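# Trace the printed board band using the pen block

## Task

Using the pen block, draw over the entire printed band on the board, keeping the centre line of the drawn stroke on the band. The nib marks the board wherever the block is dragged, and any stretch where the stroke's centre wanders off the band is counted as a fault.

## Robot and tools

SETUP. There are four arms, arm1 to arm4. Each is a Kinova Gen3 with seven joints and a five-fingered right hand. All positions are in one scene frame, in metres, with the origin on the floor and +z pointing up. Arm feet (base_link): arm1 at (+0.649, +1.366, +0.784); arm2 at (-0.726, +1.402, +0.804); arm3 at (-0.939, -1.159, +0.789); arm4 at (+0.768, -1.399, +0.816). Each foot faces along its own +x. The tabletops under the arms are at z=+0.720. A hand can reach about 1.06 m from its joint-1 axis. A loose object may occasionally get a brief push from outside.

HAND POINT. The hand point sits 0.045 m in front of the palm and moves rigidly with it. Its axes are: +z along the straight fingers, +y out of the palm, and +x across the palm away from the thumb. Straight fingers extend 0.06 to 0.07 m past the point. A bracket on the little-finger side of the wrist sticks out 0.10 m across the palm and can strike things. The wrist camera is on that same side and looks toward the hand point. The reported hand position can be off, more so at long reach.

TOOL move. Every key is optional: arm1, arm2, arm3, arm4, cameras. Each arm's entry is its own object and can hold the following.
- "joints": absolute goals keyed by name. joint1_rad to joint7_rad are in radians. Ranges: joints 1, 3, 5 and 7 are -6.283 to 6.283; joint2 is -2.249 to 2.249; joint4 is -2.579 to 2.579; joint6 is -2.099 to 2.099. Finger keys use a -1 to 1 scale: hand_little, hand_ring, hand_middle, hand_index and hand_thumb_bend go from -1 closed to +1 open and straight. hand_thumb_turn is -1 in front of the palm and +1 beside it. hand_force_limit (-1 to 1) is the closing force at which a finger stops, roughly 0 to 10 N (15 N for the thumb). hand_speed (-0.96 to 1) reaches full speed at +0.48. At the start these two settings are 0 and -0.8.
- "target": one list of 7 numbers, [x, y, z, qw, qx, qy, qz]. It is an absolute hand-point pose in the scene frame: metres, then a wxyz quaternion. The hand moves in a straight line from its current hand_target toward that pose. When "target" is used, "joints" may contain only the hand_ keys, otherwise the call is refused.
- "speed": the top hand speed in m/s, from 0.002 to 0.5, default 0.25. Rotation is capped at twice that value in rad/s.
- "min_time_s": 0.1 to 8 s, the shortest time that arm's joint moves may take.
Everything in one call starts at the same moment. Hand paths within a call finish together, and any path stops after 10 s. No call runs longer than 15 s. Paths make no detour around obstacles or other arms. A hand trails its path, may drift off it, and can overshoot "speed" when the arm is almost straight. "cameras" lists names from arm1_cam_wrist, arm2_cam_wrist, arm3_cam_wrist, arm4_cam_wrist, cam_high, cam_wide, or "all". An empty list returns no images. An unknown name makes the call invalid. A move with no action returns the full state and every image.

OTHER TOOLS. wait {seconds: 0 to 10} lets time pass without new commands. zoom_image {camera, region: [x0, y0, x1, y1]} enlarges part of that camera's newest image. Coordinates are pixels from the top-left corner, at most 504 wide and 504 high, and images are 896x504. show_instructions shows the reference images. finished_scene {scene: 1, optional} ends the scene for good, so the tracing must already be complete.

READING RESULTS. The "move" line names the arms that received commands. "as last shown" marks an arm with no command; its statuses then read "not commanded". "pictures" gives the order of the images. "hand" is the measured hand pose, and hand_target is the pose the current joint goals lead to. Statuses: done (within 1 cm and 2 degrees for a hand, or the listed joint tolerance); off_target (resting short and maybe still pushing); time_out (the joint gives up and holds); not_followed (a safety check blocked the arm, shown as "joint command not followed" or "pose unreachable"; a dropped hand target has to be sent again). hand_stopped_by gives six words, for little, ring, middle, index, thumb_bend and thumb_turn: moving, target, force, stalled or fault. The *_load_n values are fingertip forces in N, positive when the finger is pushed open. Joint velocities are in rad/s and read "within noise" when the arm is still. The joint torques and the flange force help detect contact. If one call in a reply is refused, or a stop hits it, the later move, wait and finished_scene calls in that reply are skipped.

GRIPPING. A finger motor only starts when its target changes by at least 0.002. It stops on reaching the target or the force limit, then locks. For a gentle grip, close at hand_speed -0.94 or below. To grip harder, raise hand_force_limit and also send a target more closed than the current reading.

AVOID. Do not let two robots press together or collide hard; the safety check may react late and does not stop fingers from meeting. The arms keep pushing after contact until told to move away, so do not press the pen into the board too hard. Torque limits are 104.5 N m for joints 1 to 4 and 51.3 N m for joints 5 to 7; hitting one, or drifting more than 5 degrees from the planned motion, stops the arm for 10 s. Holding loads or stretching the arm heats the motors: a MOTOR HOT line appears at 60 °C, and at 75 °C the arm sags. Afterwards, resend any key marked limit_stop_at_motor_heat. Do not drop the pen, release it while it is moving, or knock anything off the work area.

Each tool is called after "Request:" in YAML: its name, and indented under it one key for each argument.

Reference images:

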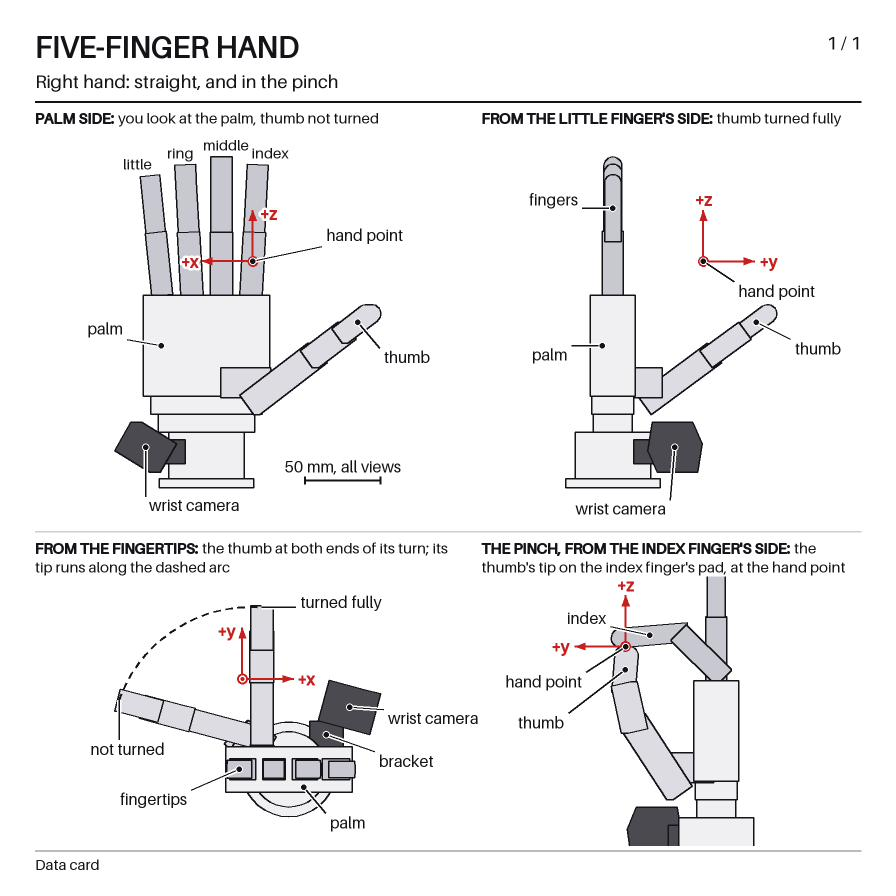

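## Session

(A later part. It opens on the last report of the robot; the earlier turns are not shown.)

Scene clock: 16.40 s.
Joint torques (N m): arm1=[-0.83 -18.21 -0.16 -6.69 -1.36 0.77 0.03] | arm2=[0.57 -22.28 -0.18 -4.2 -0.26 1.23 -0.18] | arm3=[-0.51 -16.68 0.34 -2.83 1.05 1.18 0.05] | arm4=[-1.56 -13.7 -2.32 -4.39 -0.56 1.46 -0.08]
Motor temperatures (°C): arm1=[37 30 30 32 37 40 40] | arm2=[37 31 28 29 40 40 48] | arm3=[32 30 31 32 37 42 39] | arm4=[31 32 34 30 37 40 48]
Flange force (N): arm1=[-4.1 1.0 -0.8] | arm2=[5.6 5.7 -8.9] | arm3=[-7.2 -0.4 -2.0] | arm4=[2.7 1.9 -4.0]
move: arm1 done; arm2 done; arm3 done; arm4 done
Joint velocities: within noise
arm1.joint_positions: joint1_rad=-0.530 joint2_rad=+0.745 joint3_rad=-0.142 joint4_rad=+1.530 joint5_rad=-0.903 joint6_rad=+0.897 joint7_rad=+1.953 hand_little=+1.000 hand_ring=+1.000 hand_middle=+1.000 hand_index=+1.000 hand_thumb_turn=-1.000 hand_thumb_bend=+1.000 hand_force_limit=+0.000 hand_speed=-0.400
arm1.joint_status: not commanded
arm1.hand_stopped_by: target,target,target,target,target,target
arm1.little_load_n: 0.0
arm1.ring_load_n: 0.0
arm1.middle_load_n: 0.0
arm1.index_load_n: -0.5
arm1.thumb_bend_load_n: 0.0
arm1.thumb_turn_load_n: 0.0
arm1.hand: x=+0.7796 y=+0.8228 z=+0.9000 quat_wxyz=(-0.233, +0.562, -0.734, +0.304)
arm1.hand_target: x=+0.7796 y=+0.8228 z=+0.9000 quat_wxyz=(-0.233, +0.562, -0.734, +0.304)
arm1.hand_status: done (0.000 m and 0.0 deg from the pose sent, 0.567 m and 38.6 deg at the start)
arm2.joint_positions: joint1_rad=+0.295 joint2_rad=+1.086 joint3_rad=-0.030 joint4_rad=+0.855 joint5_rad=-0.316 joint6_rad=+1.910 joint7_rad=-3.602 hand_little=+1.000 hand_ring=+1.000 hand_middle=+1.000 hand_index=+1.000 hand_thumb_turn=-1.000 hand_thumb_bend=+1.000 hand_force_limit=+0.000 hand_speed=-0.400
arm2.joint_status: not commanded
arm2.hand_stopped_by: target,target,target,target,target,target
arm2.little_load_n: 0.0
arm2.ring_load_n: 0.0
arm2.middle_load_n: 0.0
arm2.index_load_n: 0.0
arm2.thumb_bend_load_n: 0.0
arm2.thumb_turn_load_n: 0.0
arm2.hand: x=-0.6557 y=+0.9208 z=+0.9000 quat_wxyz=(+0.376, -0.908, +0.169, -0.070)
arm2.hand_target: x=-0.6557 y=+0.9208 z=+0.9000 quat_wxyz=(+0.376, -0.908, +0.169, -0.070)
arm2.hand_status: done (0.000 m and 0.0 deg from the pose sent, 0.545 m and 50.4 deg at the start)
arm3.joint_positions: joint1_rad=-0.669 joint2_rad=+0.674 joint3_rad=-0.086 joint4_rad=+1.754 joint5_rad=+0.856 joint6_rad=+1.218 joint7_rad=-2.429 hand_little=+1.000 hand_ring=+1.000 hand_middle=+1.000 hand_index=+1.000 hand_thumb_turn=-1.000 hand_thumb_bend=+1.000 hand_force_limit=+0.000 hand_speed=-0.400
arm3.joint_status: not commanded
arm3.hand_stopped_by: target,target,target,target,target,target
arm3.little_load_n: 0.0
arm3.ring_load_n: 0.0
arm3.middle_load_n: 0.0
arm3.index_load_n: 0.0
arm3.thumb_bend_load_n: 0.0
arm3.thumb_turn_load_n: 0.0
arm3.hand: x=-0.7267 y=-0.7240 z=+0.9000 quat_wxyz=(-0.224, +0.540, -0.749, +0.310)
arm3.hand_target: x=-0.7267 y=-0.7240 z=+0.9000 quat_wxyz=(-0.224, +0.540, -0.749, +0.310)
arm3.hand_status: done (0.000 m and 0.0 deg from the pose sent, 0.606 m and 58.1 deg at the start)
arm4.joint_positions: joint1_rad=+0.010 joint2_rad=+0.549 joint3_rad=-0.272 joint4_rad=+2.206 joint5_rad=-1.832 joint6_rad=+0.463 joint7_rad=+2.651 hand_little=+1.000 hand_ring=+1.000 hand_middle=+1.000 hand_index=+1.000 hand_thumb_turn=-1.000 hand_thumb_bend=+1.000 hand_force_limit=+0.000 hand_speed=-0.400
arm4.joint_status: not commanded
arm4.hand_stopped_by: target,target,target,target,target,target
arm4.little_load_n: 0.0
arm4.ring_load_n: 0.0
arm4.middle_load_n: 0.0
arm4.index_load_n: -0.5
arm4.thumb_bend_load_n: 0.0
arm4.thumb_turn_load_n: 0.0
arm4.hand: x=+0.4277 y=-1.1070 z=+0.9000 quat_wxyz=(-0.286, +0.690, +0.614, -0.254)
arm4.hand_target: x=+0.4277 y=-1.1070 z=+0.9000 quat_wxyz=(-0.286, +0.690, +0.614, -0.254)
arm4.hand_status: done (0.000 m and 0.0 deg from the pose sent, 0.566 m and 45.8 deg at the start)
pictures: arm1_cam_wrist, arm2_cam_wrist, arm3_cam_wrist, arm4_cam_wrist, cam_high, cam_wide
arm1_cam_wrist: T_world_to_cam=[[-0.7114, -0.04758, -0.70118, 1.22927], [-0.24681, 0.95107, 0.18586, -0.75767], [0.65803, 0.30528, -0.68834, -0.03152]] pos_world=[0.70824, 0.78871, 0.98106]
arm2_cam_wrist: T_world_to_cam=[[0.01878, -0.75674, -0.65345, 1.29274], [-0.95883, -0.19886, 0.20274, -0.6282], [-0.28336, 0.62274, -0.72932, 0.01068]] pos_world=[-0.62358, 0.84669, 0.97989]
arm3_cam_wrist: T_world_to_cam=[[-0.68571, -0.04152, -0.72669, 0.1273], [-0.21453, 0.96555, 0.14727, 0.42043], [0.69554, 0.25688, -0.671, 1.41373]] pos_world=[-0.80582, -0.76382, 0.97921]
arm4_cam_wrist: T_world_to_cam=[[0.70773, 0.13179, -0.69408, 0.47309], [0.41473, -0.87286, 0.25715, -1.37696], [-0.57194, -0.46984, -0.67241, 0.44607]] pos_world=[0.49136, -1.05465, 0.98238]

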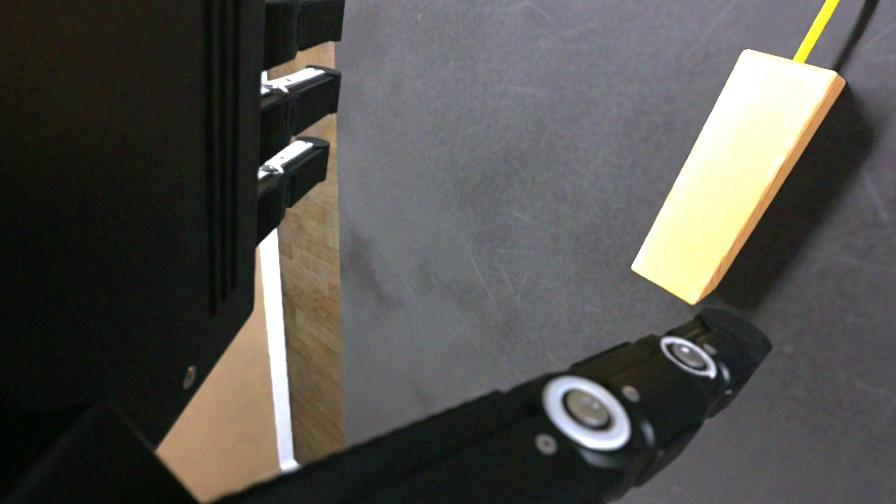

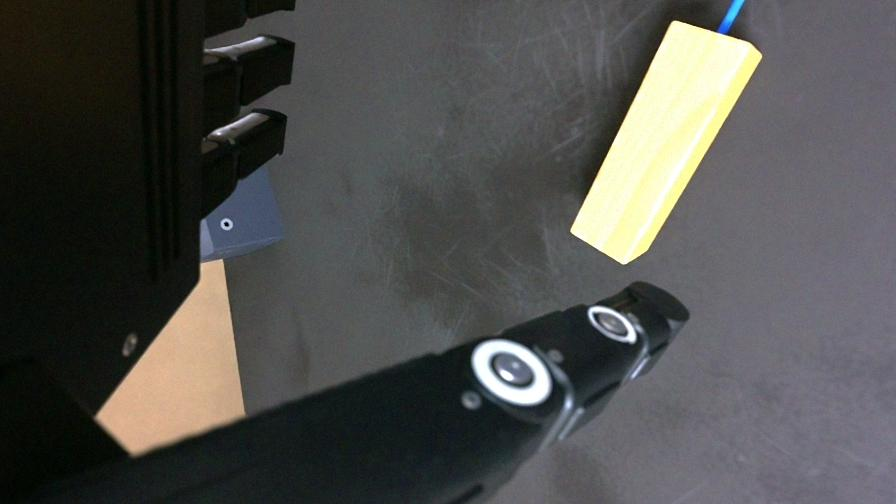

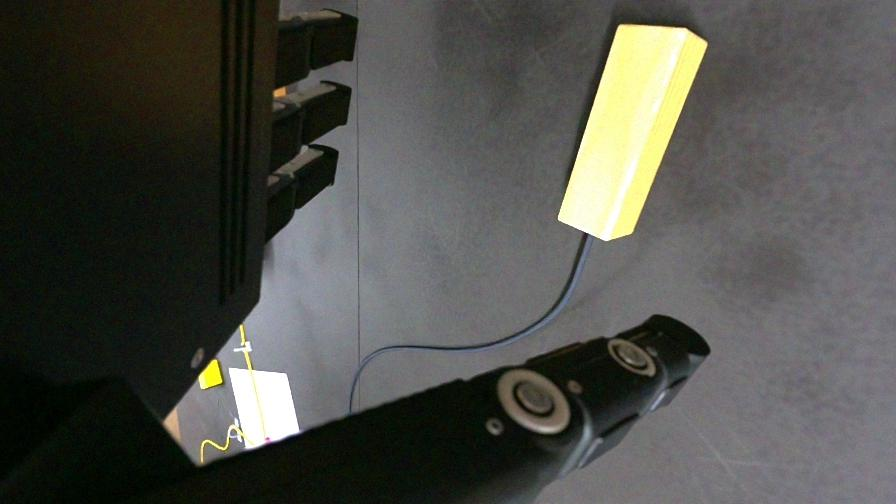

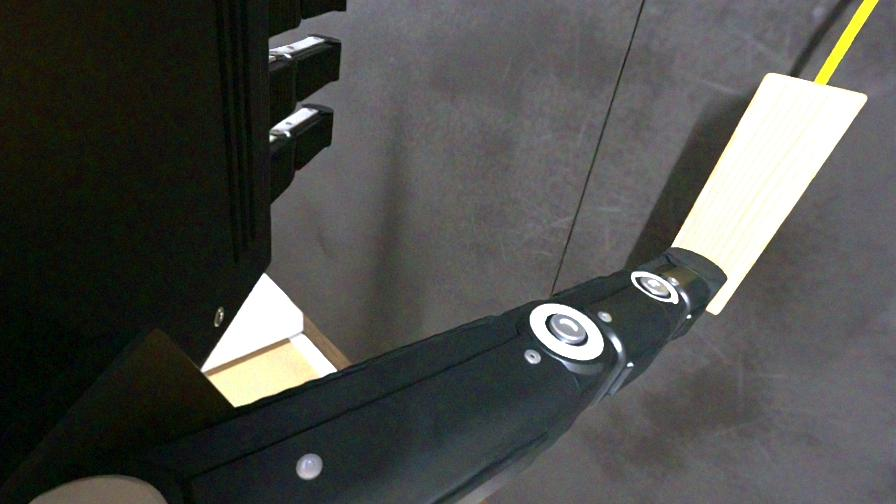

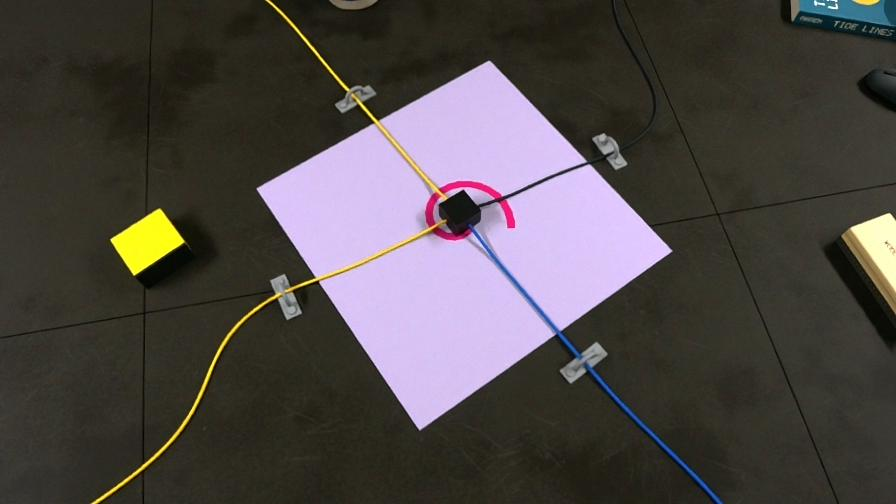

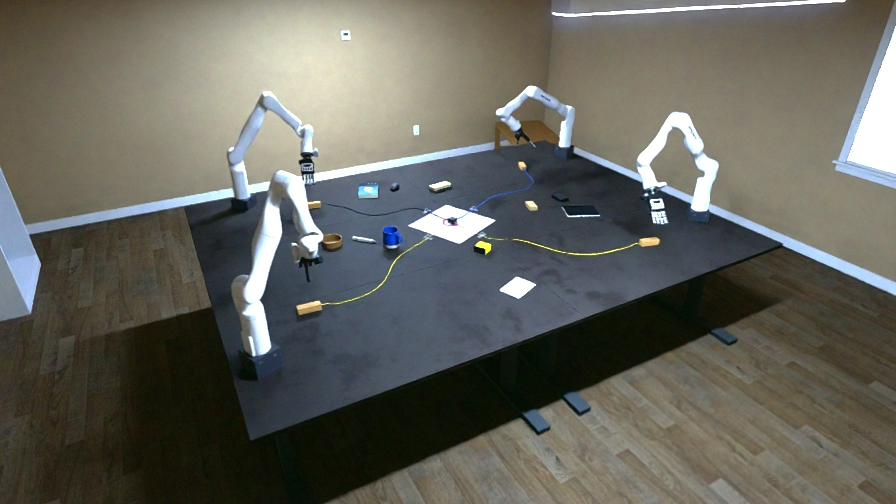

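Request:
move:
  arm1: {"target": [0.7663, 0.8347, 0.83, 0.23102, -0.55774, 0.73657, -0.30509], "speed": 0.15}
  arm2: {"target": [-0.6546, 0.9224, 0.83, 0.37639, -0.9087, 0.16678, -0.06908], "speed": 0.15}
  arm3: {"target": [-0.6946, -0.7512, 0.83, 0.2411, -0.58207, 0.71748, -0.29719], "speed": 0.15}
  arm4: {"target": [0.4689, -1.1254, 0.83, 0.28214, -0.68115, -0.62417, 0.25854], "speed": 0.15}
  cameras: ["arm1_cam_wrist", "arm2_cam_wrist", "arm3_cam_wrist", "arm4_cam_wrist"]

Scene clock: 20.40 s.
Joint torques (N m): arm1=[-0.81 -18.38 -0.72 -5.6 -1.11 1.06 0] | arm2=[0.58 -22.55 -0.23 -3.81 -0.25 1.33 -0.17] | arm3=[-0.47 -16.26 0.76 -1.31 0.68 1.37 0.04] | arm4=[-1.57 -14.14 -2.17 -1.89 -0.22 1.65 -0.06]
Motor temperatures (°C): arm1=[37 30 30 32 37 40 40] | arm2=[37 31 28 29 40 40 48] | arm3=[32 30 31 32 37 42 39] | arm4=[31 32 34 30 37 40 48]
Flange force (N): arm1=[-4.5 0.7 -0.8] | arm2=[5.2 6.1 -7.4] | arm3=[-6.8 -0.6 0.0] | arm4=[2.3 2.5 -4.4]
move: arm1 done; arm2 done; arm3 done; arm4 done
Joint velocities: within noise
arm1.joint_positions: joint1_rad=-0.472 joint2_rad=+0.848 joint3_rad=-0.188 joint4_rad=+1.612 joint5_rad=-0.975 joint6_rad=+0.781 joint7_rad=+2.135 hand_little=+1.000 hand_ring=+1.000 hand_middle=+1.000 hand_index=+1.000 hand_thumb_turn=-1.000 hand_thumb_bend=+1.000 hand_force_limit=+0.000 hand_speed=-0.400
arm1.joint_status: not commanded
arm1.hand_stopped_by: target,target,target,target,target,target
arm1.little_load_n: 0.0
arm1.ring_load_n: 0.0
arm1.middle_load_n: 0.0
arm1.index_load_n: 0.0
arm1.thumb_bend_load_n: 0.5
arm1.thumb_turn_load_n: 0.0
arm1.hand: x=+0.7663 y=+0.8347 z=+0.8300 quat_wxyz=(-0.231, +0.558, -0.737, +0.305)
arm1.hand_target: x=+0.7663 y=+0.8347 z=+0.8300 quat_wxyz=(-0.231, +0.558, -0.737, +0.305)
arm1.hand_status: done (0.000 m and 0.0 deg from the pose sent, 0.072 m and 0.6 deg at the start)
arm2.joint_positions: joint1_rad=+0.292 joint2_rad=+1.174 joint3_rad=-0.029 joint4_rad=+0.896 joint5_rad=-0.302 joint6_rad=+1.788 joint7_rad=-3.558 hand_little=+1.000 hand_ring=+1.000 hand_middle=+1.000 hand_index=+1.000 hand_thumb_turn=-1.000 hand_thumb_bend=+1.000 hand_force_limit=+0.000 hand_speed=-0.400
arm2.joint_status: not commanded
arm2.hand_stopped_by: target,target,target,target,target,target
arm2.little_load_n: 0.0
arm2.ring_load_n: 0.0
arm2.middle_load_n: 0.0
arm2.index_load_n: 0.0
arm2.thumb_bend_load_n: 0.0
arm2.thumb_turn_load_n: 0.0
arm2.hand: x=-0.6546 y=+0.9224 z=+0.8300 quat_wxyz=(+0.376, -0.909, +0.167, -0.069)
arm2.hand_target: x=-0.6546 y=+0.9224 z=+0.8300 quat_wxyz=(+0.376, -0.909, +0.167, -0.069)
arm2.hand_status: done (0.000 m and 0.0 deg from the pose sent, 0.070 m and 0.2 deg at the start)
arm3.joint_positions: joint1_rad=-0.627 joint2_rad=+0.754 joint3_rad=-0.037 joint4_rad=+1.948 joint5_rad=+1.082 joint6_rad=+0.959 joint7_rad=-2.593 hand_little=+1.000 hand_ring=+1.000 hand_middle=+1.000 hand_index=+1.000 hand_thumb_turn=-1.000 hand_thumb_bend=+1.000 hand_force_limit=+0.000 hand_speed=-0.400
arm3.joint_status: not commanded
arm3.hand_stopped_by: target,target,target,target,target,target
arm3.little_load_n: 0.0
arm3.ring_load_n: 0.0
arm3.middle_load_n: 0.0
arm3.index_load_n: 0.0
arm3.thumb_bend_load_n: 0.0
arm3.thumb_turn_load_n: 0.0
arm3.hand: x=-0.6946 y=-0.7512 z=+0.8300 quat_wxyz=(-0.241, +0.582, -0.717, +0.297)
arm3.hand_target: x=-0.6946 y=-0.7512 z=+0.8300 quat_wxyz=(-0.241, +0.582, -0.717, +0.297)
arm3.hand_status: done (0.000 m and 0.0 deg from the pose sent, 0.082 m and 6.5 deg at the start)
arm4.joint_positions: joint1_rad=+0.019 joint2_rad=+0.730 joint3_rad=-0.159 joint4_rad=+2.324 joint5_rad=-2.088 joint6_rad=+0.643 joint7_rad=+3.113 hand_little=+1.000 hand_ring=+1.000 hand_middle=+1.000 hand_index=+1.000 hand_thumb_turn=-1.000 hand_thumb_bend=+1.000 hand_force_limit=+0.000 hand_speed=-0.400
arm4.joint_status: not commanded
arm4.hand_stopped_by: target,target,target,target,target,target
arm4.little_load_n: 0.0
arm4.ring_load_n: 0.0
arm4.middle_load_n: 0.0
arm4.index_load_n: 0.0
arm4.thumb_bend_load_n: 0.0
arm4.thumb_turn_load_n: 0.0
arm4.hand: x=+0.4689 y=-1.1254 z=+0.8300 quat_wxyz=(-0.282, +0.681, +0.624, -0.259)
arm4.hand_target: x=+0.4689 y=-1.1254 z=+0.8300 quat_wxyz=(-0.282, +0.681, +0.624, -0.259)
arm4.hand_status: done (0.000 m and 0.0 deg from the pose sent, 0.083 m and 1.7 deg at the start)
arm1_cam_wrist: T_world_to_cam=[[-0.71189, -0.04013, -0.70114, 1.16542], [-0.23691, 0.95356, 0.18597, -0.76909], [0.66112, 0.2985, -0.68835, -0.07131]] pos_world=[0.69459, 0.80143, 0.91106]
arm2_cam_wrist: T_world_to_cam=[[0.02192, -0.75662, -0.65349, 1.25023], [-0.95799, -0.20286, 0.20275, -0.6084], [-0.28597, 0.62159, -0.72928, -0.04179]] pos_world=[-0.6222, 0.8485, 0.90989]
arm3_cam_wrist: T_world_to_cam=[[-0.67661, -0.11883, -0.72669, 0.04555], [-0.32239, 0.93508, 0.14727, 0.36601], [0.66201, 0.33392, -0.671, 1.38601]] pos_world=[-0.76873, -0.79966, 0.90921]
arm4_cam_wrist: T_world_to_cam=[[0.70348, 0.15276, -0.6941, 0.42345], [0.44043, -0.8602, 0.25707, -1.38981], [-0.5578, -0.48654, -0.67241, 0.38844]] pos_world=[0.5309, -1.0712, 0.91238]

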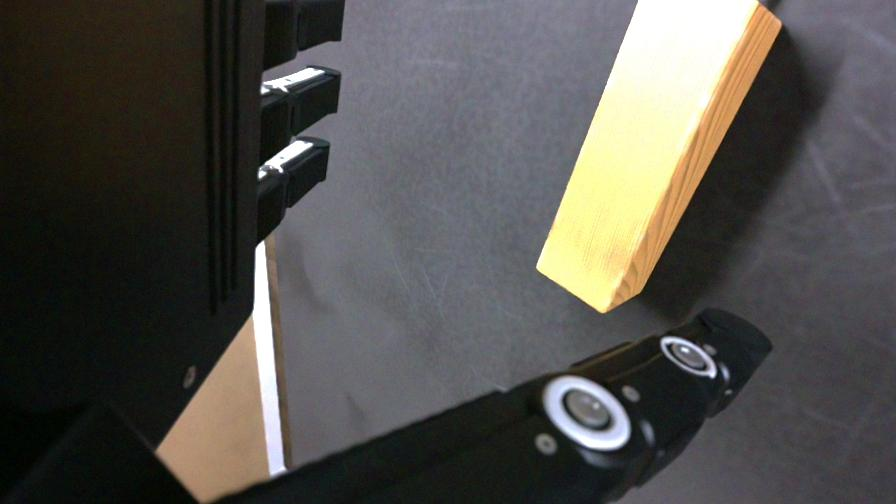

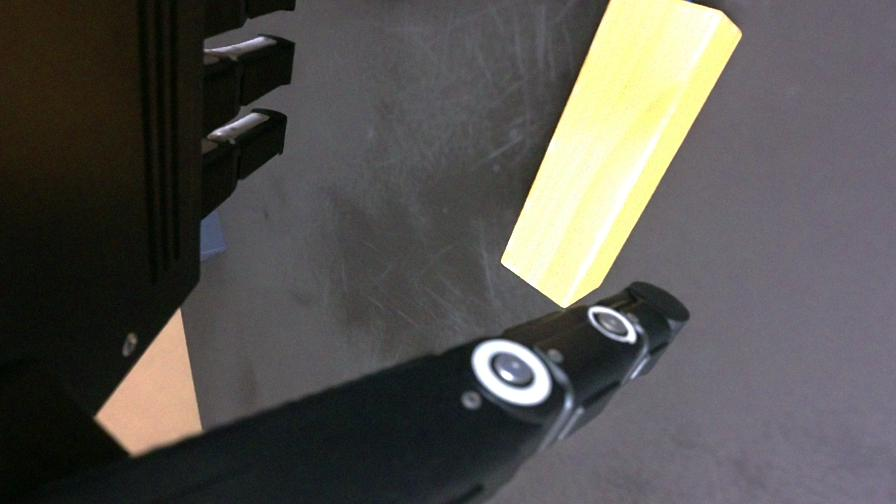

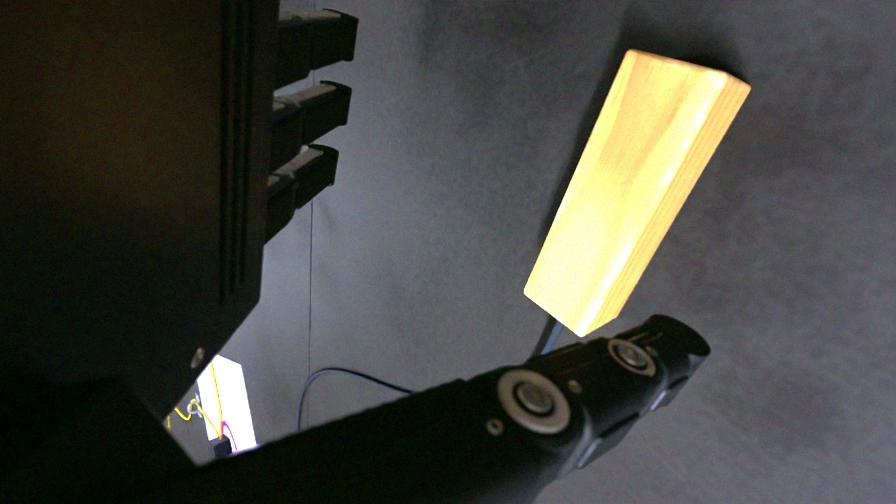

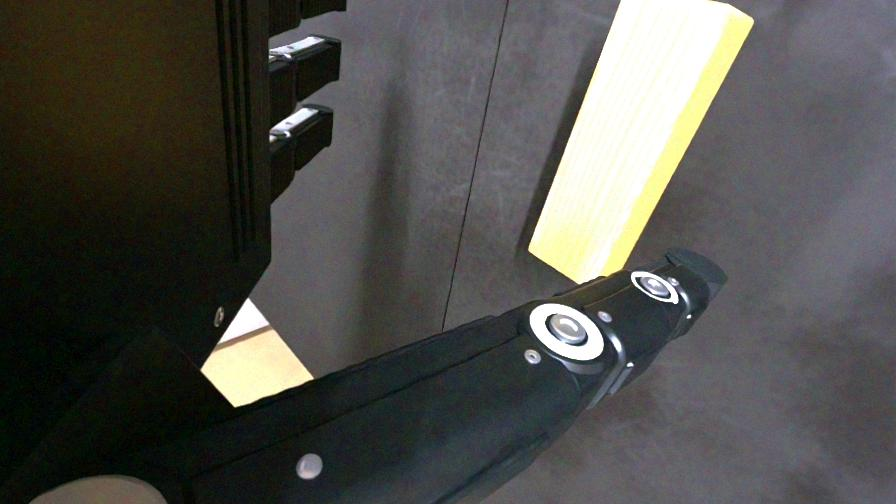

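Request:
move:
  arm1: {"target": [0.7663, 0.8347, 0.747, 0.23102, -0.55774, 0.73657, -0.30509], "speed": 0.08, "joints": {"hand_speed": -0.88, "hand_force_limit": -0.4}}
  arm2: {"target": [-0.6546, 0.9224, 0.747, 0.37639, -0.9087, 0.16678, -0.06908], "speed": 0.08, "joints": {"hand_speed": -0.88, "hand_force_limit": -0.4}}
  arm3: {"target": [-0.6946, -0.7512, 0.747, 0.2411, -0.58207, 0.71748, -0.29719], "speed": 0.08, "joints": {"hand_speed": -0.88, "hand_force_limit": -0.4}}
  arm4: {"target": [0.4689, -1.1254, 0.747, 0.28214, -0.68115, -0.62417, 0.25854], "speed": 0.08, "joints": {"hand_speed": -0.88, "hand_force_limit": -0.4}}
  cameras: ["all"]

Scene clock: 23.07 s.
Joint torques (N m): arm1=[-0.84 -19.05 -1.25 -4.52 -0.87 1.28 0.02] | arm2=[0.61 -22.96 -0.33 -3.4 -0.16 1.37 -0.17] | arm3=[-0.53 -17.25 1.22 0.14 0.38 1.56 0.04] | arm4=[-1.55 -15.67 -2.17 -0.02 0.11 1.59 -0.08]
Motor temperatures (°C): arm1=[37 30 30 32 37 40 40] | arm2=[37 31 28 29 40 40 48] | arm3=[32 30 31 32 37 42 39] | arm4=[31 32 34 30 37 40 48]
Flange force (N): arm1=[-5.4 0.1 -1.1] | arm2=[5.3 7.1 -6.3] | arm3=[-6.7 0.1 1.0] | arm4=[1.8 2.7 -4.0]
move: arm1 done; arm2 done; arm3 done; arm4 done
Joint velocities: within noise
arm1.joint_positions: joint1_rad=-0.440 joint2_rad=+1.017 joint3_rad=-0.240 joint4_rad=+1.604 joint5_rad=-1.039 joint6_rad=+0.670 joint7_rad=+2.300 hand_little=+1.000 hand_ring=+1.000 hand_middle=+1.000 hand_index=+1.000 hand_thumb_turn=-1.000 hand_thumb_bend=+1.000 hand_force_limit=-0.400 hand_speed=-0.880
arm1.joint_status: all done
arm1.hand_stopped_by: target,target,target,target,target,target
arm1.little_load_n: 0.0
arm1.ring_load_n: 0.0
arm1.middle_load_n: 0.0
arm1.index_load_n: 0.0
arm1.thumb_bend_load_n: 0.0
arm1.thumb_turn_load_n: 0.0
arm1.hand: x=+0.7663 y=+0.8347 z=+0.7470 quat_wxyz=(-0.231, +0.558, -0.737, +0.305)
arm1.hand_target: x=+0.7663 y=+0.8347 z=+0.7470 quat_wxyz=(-0.231, +0.558, -0.737, +0.305)
arm1.hand_status: done (0.000 m and 0.0 deg from the pose sent, 0.083 m and 0.0 deg at the start)
arm2.joint_positions: joint1_rad=+0.292 joint2_rad=+1.308 joint3_rad=-0.028 joint4_rad=+0.872 joint5_rad=-0.294 joint6_rad=+1.684 joint7_rad=-3.523 hand_little=+1.000 hand_ring=+1.000 hand_middle=+1.000 hand_index=+1.000 hand_thumb_turn=-1.000 hand_thumb_bend=+1.000 hand_force_limit=-0.400 hand_speed=-0.880
arm2.joint_status: all done
arm2.hand_stopped_by: target,target,target,target,target,target
arm2.little_load_n: 0.0
arm2.ring_load_n: 0.0
arm2.middle_load_n: 0.0
arm2.index_load_n: 0.0
arm2.thumb_bend_load_n: 0.0
arm2.thumb_turn_load_n: 0.0
arm2.hand: x=-0.6546 y=+0.9224 z=+0.7470 quat_wxyz=(+0.376, -0.909, +0.167, -0.069)
arm2.hand_target: x=-0.6546 y=+0.9224 z=+0.7470 quat_wxyz=(+0.376, -0.909, +0.167, -0.069)
arm2.hand_status: done (0.000 m and 0.0 deg from the pose sent, 0.083 m and 0.0 deg at the start)
arm3.joint_positions: joint1_rad=-0.650 joint2_rad=+0.953 joint3_rad=-0.002 joint4_rad=+1.939 joint5_rad=+1.204 joint6_rad=+0.858 joint7_rad=-2.800 hand_little=+1.000 hand_ring=+1.000 hand_middle=+1.000 hand_index=+1.000 hand_thumb_turn=-1.000 hand_thumb_bend=+1.000 hand_force_limit=-0.400 hand_speed=-0.880
arm3.joint_status: all done
arm3.hand_stopped_by: target,target,target,target,target,target
arm3.little_load_n: 0.0
arm3.ring_load_n: 0.0
arm3.middle_load_n: 0.0
arm3.index_load_n: 0.0
arm3.thumb_bend_load_n: 0.0
arm3.thumb_turn_load_n: 0.0
arm3.hand: x=-0.6946 y=-0.7512 z=+0.7470 quat_wxyz=(-0.241, +0.582, -0.717, +0.297)
arm3.hand_target: x=-0.6946 y=-0.7512 z=+0.7470 quat_wxyz=(-0.241, +0.582, -0.717, +0.297)
arm3.hand_status: done (0.000 m and 0.0 deg from the pose sent, 0.083 m and 0.0 deg at the start)
arm4.joint_positions: joint1_rad=-0.030 joint2_rad=+0.995 joint3_rad=-0.088 joint4_rad=+2.290 joint5_rad=-2.263 joint6_rad=+0.803 joint7_rad=+3.376 hand_little=+1.000 hand_ring=+1.000 hand_middle=+1.000 hand_index=+1.000 hand_thumb_turn=-1.000 hand_thumb_bend=+1.000 hand_force_limit=-0.400 hand_speed=-0.880
arm4.joint_status: all done
arm4.hand_stopped_by: target,target,target,target,target,target
arm4.little_load_n: 0.0
arm4.ring_load_n: 0.0
arm4.middle_load_n: 0.0
arm4.index_load_n: 0.0
arm4.thumb_bend_load_n: 0.0
arm4.thumb_turn_load_n: 0.0
arm4.hand: x=+0.4689 y=-1.1254 z=+0.7470 quat_wxyz=(-0.282, +0.681, +0.624, -0.259)
arm4.hand_target: x=+0.4689 y=-1.1254 z=+0.7470 quat_wxyz=(-0.282, +0.681, +0.624, -0.259)
arm4.hand_status: done (0.000 m and 0.0 deg from the pose sent, 0.083 m and 0.0 deg at the start)
pictures: arm1_cam_wrist, arm2_cam_wrist, arm3_cam_wrist, arm4_cam_wrist, cam_high, cam_wide
arm1_cam_wrist: T_world_to_cam=[[-0.71188, -0.04019, -0.70115, 1.10727], [-0.23696, 0.95356, 0.18593, -0.75358], [0.66112, 0.2985, -0.68835, -0.12844]] pos_world=[0.69459, 0.80143, 0.82806]
arm2_cam_wrist: T_world_to_cam=[[0.02201, -0.75665, -0.65345, 1.19604], [-0.95799, -0.20291, 0.20268, -0.59149], [-0.28595, 0.62154, -0.72933, -0.10222]] pos_world=[-0.6222, 0.8485, 0.82689]
arm3_cam_wrist: T_world_to_cam=[[-0.67664, -0.11876, -0.72667, -0.01474], [-0.32234, 0.93509, 0.14732, 0.37824], [0.66201, 0.33392, -0.671, 1.33032]] pos_world=[-0.76873, -0.79966, 0.82621]
arm4_cam_wrist: T_world_to_cam=[[0.70352, 0.15279, -0.69406, 0.36581], [0.44045, -0.86018, 0.2571, -1.36849], [-0.55773, -0.48657, -0.67245, 0.3326]] pos_world=[0.5309, -1.0712, 0.82938]

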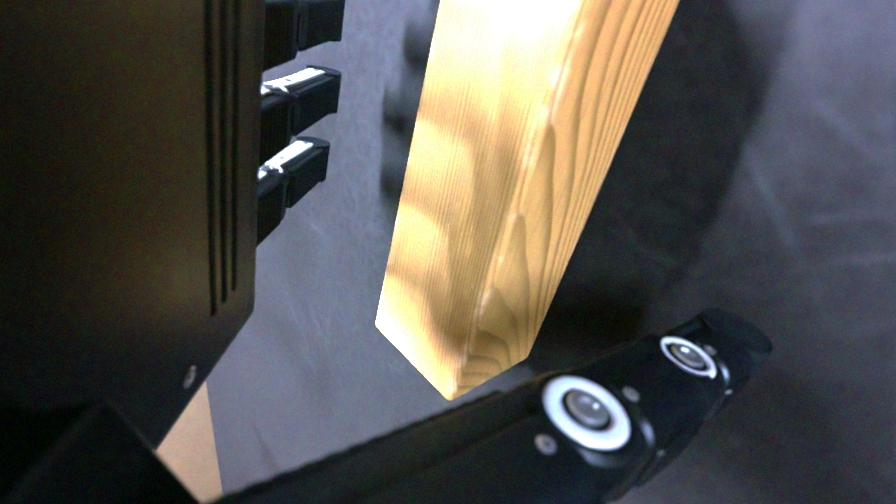

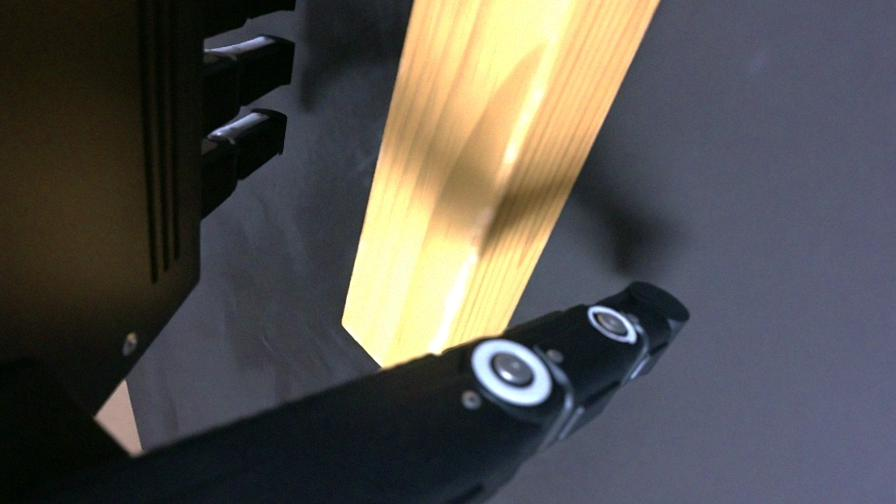

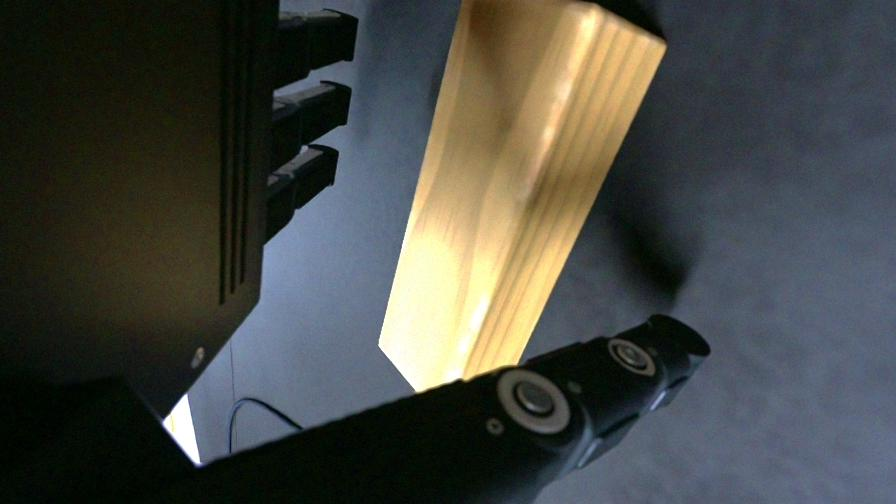

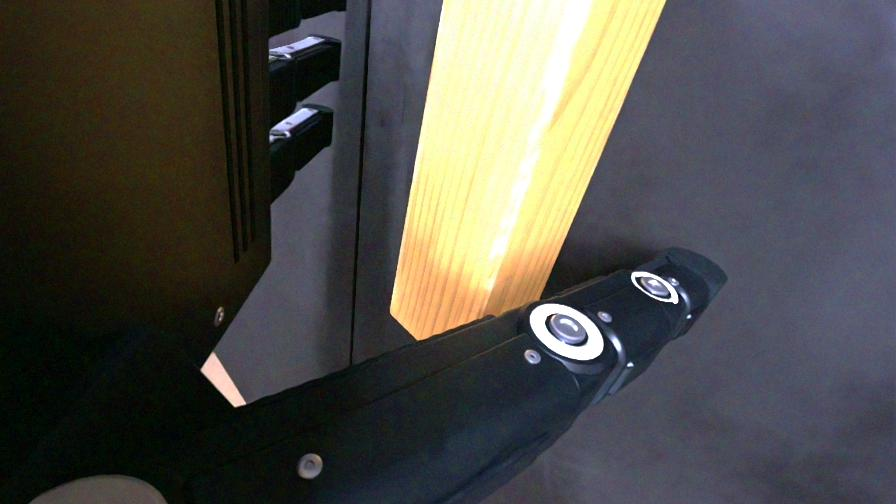

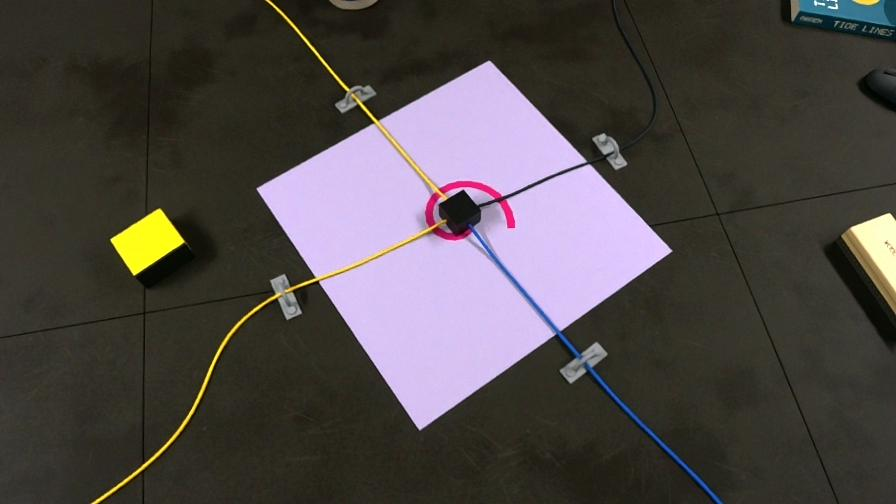

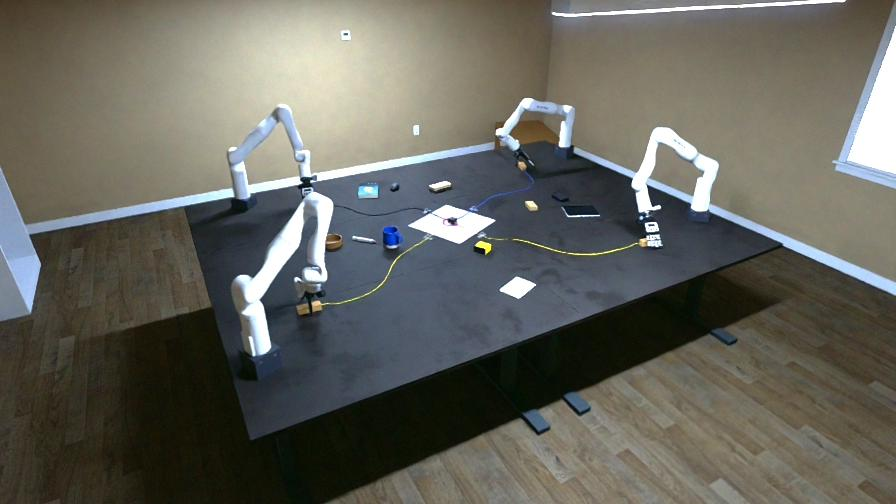

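Request:
move:
  arm1: {"joints": {"hand_index": -0.15, "hand_middle": -0.15, "hand_ring": -0.15, "hand_little": -0.15, "hand_thumb_bend": 0.0}}
  arm2: {"joints": {"hand_index": -0.15, "hand_middle": -0.15, "hand_ring": -0.15, "hand_little": -0.15, "hand_thumb_bend": 0.0}}
  arm3: {"joints": {"hand_index": -0.15, "hand_middle": -0.15, "hand_ring": -0.15, "hand_little": -0.15, "hand_thumb_bend": 0.0}}
  arm4: {"joints": {"hand_index": -0.15, "hand_middle": -0.15, "hand_ring": -0.15, "hand_little": -0.15, "hand_thumb_bend": 0.0}}
  cameras: ["all"]

Scene clock: 27.77 s.
Joint torques (N m): arm1=[0.27 -17.58 0.51 -4.17 -0.32 0.26 0.13] | arm2=[1.3 -21.57 0.56 -4.09 0.34 -0.22 -0.1] | arm3=[-1.47 -15.61 -0.73 0.27 0.03 0.11 0.12] | arm4=[-1.22 -13.81 -0.97 0.58 -0.08 0.44 -0.03]
Motor temperatures (°C): arm1=[37 30 30 32 37 40 40] | arm2=[37 31 28 29 40 40 48] | arm3=[32 30 31 32 37 42 39] | arm4=[31 32 34 30 37 40 48]
Flange force (N): arm1=[-5.6 -3.5 -2.2] | arm2=[5.5 2.4 -8.1] | arm3=[-6.7 -4.4 -0.4] | arm4=[2.0 -1.1 -6.1]
move: arm1 off_target; arm2 off_target; arm3 off_target; arm4 off_target
Joint velocities: within noise
arm1.joint_positions: joint1_rad=-0.440 joint2_rad=+1.017 joint3_rad=-0.240 joint4_rad=+1.604 joint5_rad=-1.039 joint6_rad=+0.670 joint7_rad=+2.300 hand_little=-0.047 hand_ring=+0.032 hand_middle=+0.578 hand_index=+0.043 hand_thumb_turn=-1.000 hand_thumb_bend=+0.510 hand_force_limit=-0.400 hand_speed=-0.880
arm1.joint_status: hand_little off_target (ended at -0.047, target -0.150); hand_ring off_target (ended at +0.032, target -0.150); hand_middle off_target (ended at +0.578, target -0.150); hand_index off_target (ended at +0.043, target -0.150); hand_thumb_bend off_target (ended at +0.510, target +0.000)
arm1.hand_stopped_by: force,force,force,force,force,target
arm1.little_load_n: 3.5
arm1.ring_load_n: 1.0
arm1.middle_load_n: 3.0
arm1.index_load_n: 3.5
arm1.thumb_bend_load_n: 6.5
arm1.thumb_turn_load_n: 4.0
arm1.hand: x=+0.7663 y=+0.8347 z=+0.7470 quat_wxyz=(-0.231, +0.558, -0.737, +0.305)
arm1.hand_target: x=+0.7663 y=+0.8347 z=+0.7470 quat_wxyz=(-0.231, +0.558, -0.737, +0.305)
arm1.hand_status: not commanded
arm2.joint_positions: joint1_rad=+0.292 joint2_rad=+1.308 joint3_rad=-0.028 joint4_rad=+0.872 joint5_rad=-0.294 joint6_rad=+1.684 joint7_rad=-3.523 hand_little=-0.047 hand_ring=+0.032 hand_middle=+0.601 hand_index=+0.032 hand_thumb_turn=-1.000 hand_thumb_bend=+0.505 hand_force_limit=-0.400 hand_speed=-0.880
arm2.joint_status: hand_little off_target (ended at -0.047, target -0.150); hand_ring off_target (ended at +0.032, target -0.150); hand_middle off_target (ended at +0.601, target -0.150); hand_index off_target (ended at +0.032, target -0.150); hand_thumb_bend off_target (ended at +0.505, target +0.000)
arm2.hand_stopped_by: force,force,force,force,force,target
arm2.little_load_n: 3.5
arm2.ring_load_n: 0.5
arm2.middle_load_n: 3.5
arm2.index_load_n: 4.5
arm2.thumb_bend_load_n: 8.0
arm2.thumb_turn_load_n: 2.0
arm2.hand: x=-0.6546 y=+0.9224 z=+0.7470 quat_wxyz=(+0.376, -0.909, +0.167, -0.069)
arm2.hand_target: x=-0.6546 y=+0.9224 z=+0.7470 quat_wxyz=(+0.376, -0.909, +0.167, -0.069)
arm2.hand_status: not commanded
arm3.joint_positions: joint1_rad=-0.650 joint2_rad=+0.953 joint3_rad=-0.002 joint4_rad=+1.939 joint5_rad=+1.204 joint6_rad=+0.858 joint7_rad=-2.800 hand_little=-0.057 hand_ring=+0.031 hand_middle=+0.467 hand_index=+0.042 hand_thumb_turn=-1.000 hand_thumb_bend=+0.499 hand_force_limit=-0.400 hand_speed=-0.880
arm3.joint_status: hand_little off_target (ended at -0.057, target -0.150); hand_ring off_target (ended at +0.031, target -0.150); hand_middle off_target (ended at +0.467, target -0.150); hand_index off_target (ended at +0.042, target -0.150); hand_thumb_bend off_target (ended at +0.499, target +0.000)
arm3.hand_stopped_by: force,force,force,force,force,target
arm3.little_load_n: 3.5
arm3.ring_load_n: 0.0
arm3.middle_load_n: 3.5
arm3.index_load_n: 3.5
arm3.thumb_bend_load_n: 5.5
arm3.thumb_turn_load_n: 2.5
arm3.hand: x=-0.6946 y=-0.7512 z=+0.7470 quat_wxyz=(-0.241, +0.582, -0.717, +0.297)
arm3.hand_target: x=-0.6946 y=-0.7512 z=+0.7470 quat_wxyz=(-0.241, +0.582, -0.717, +0.297)
arm3.hand_status: not commanded
arm4.joint_positions: joint1_rad=-0.030 joint2_rad=+0.995 joint3_rad=-0.088 joint4_rad=+2.290 joint5_rad=-2.263 joint6_rad=+0.803 joint7_rad=+3.376 hand_little=-0.058 hand_ring=+0.031 hand_middle=+0.567 hand_index=+0.031 hand_thumb_turn=-1.000 hand_thumb_bend=+0.503 hand_force_limit=-0.400 hand_speed=-0.880
arm4.joint_status: hand_little off_target (ended at -0.058, target -0.150); hand_ring off_target (ended at +0.031, target -0.150); hand_middle off_target (ended at +0.567, target -0.150); hand_index off_target (ended at +0.031, target -0.150); hand_thumb_bend off_target (ended at +0.503, target +0.000)
arm4.hand_stopped_by: force,force,force,force,force,target
arm4.little_load_n: 3.5
arm4.ring_load_n: 0.5
arm4.middle_load_n: 3.0
arm4.index_load_n: 4.0
arm4.thumb_bend_load_n: 6.0
arm4.thumb_turn_load_n: 2.0
arm4.hand: x=+0.4689 y=-1.1254 z=+0.7470 quat_wxyz=(-0.282, +0.681, +0.624, -0.259)
arm4.hand_target: x=+0.4689 y=-1.1254 z=+0.7470 quat_wxyz=(-0.282, +0.681, +0.624, -0.259)
arm4.hand_status: not commanded
pictures: arm1_cam_wrist, arm2_cam_wrist, arm3_cam_wrist, arm4_cam_wrist, cam_high, cam_wide
arm1_cam_wrist: T_world_to_cam=[[-0.71185, -0.04011, -0.70119, 1.10721], [-0.2369, 0.95357, 0.18596, -0.75365], [0.66117, 0.29848, -0.6883, -0.1285]] pos_world=[0.69459, 0.80143, 0.82806]
arm2_cam_wrist: T_world_to_cam=[[0.02201, -0.75665, -0.65345, 1.19604], [-0.95799, -0.20291, 0.20268, -0.59149], [-0.28595, 0.62154, -0.72933, -0.10222]] pos_world=[-0.6222, 0.8485, 0.82689]
arm3_cam_wrist: T_world_to_cam=[[-0.67659, -0.11889, -0.7267, -0.01479], [-0.32244, 0.93507, 0.14722, 0.37824], [0.66201, 0.33393, -0.671, 1.33032]] pos_world=[-0.76873, -0.79966, 0.82621]
arm4_cam_wrist: T_world_to_cam=[[0.70352, 0.15279, -0.69406, 0.36581], [0.44045, -0.86018, 0.2571, -1.36849], [-0.55773, -0.48657, -0.67245, 0.3326]] pos_world=[0.5309, -1.0712, 0.82938]

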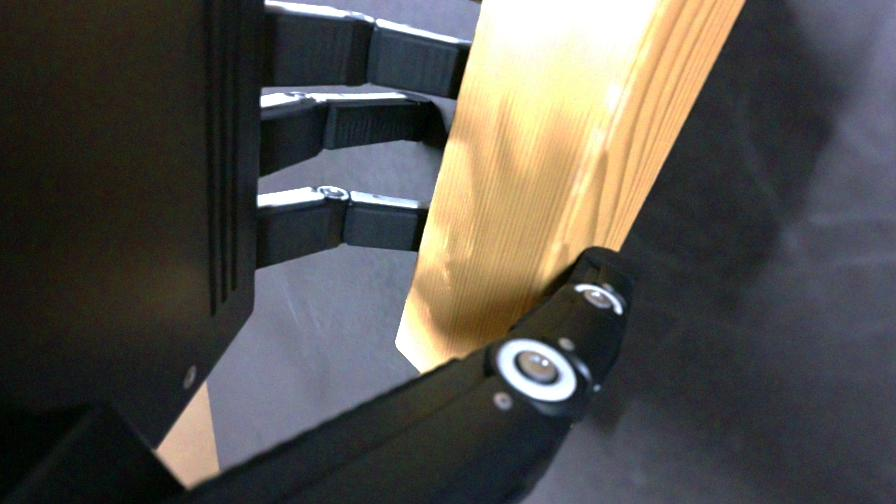

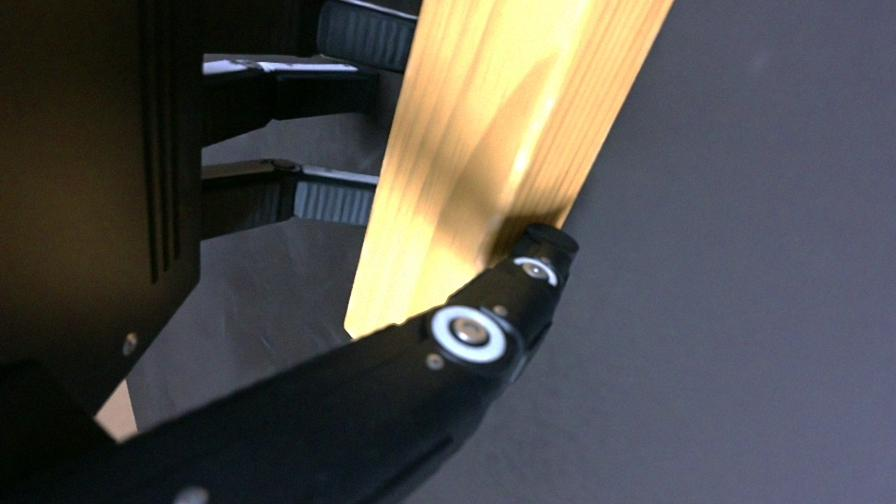

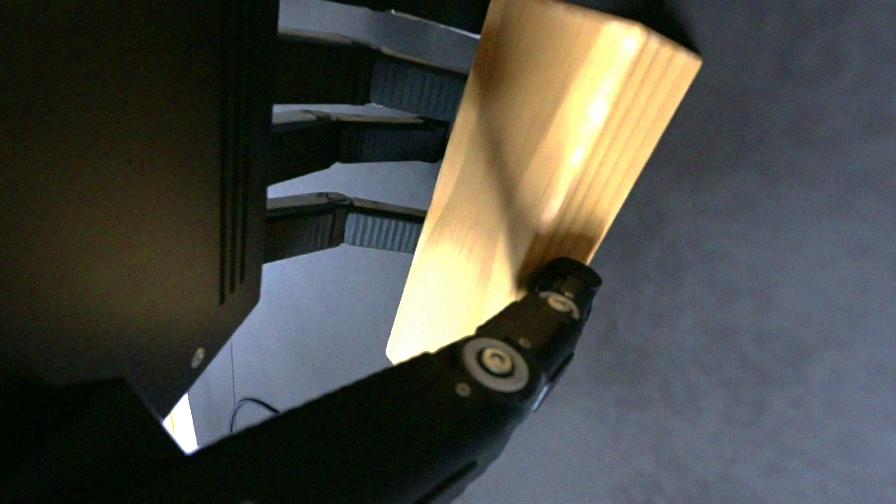

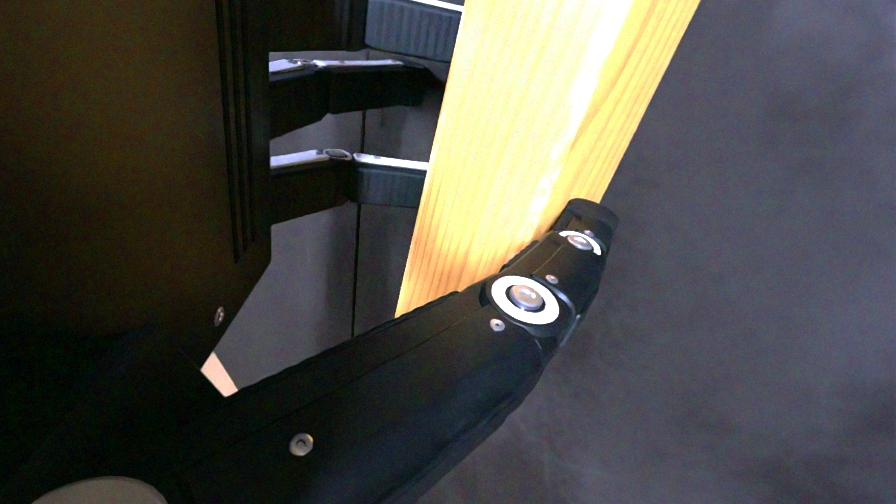

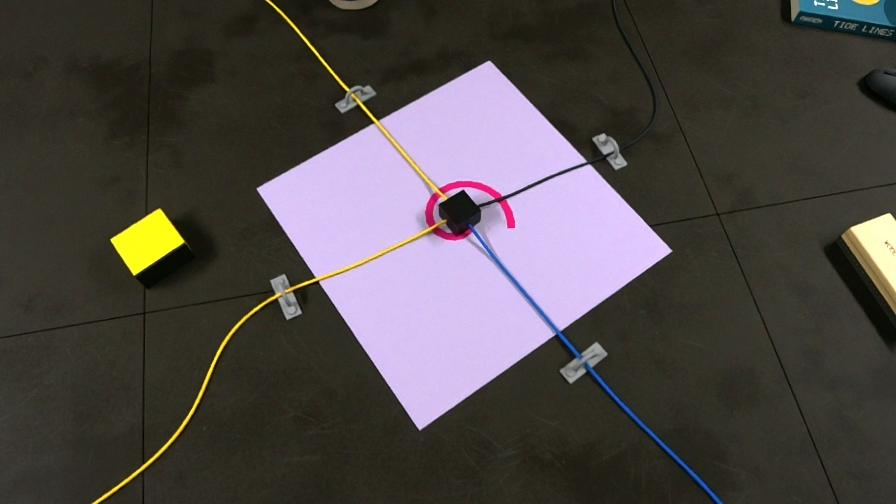

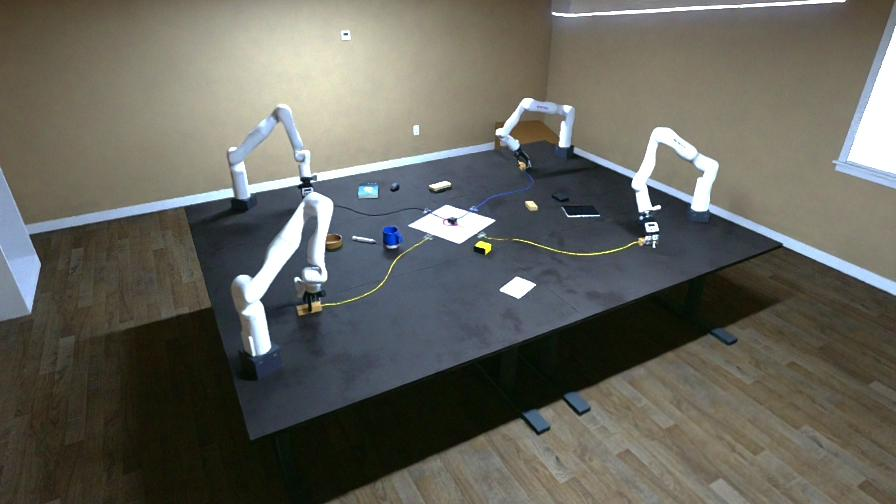

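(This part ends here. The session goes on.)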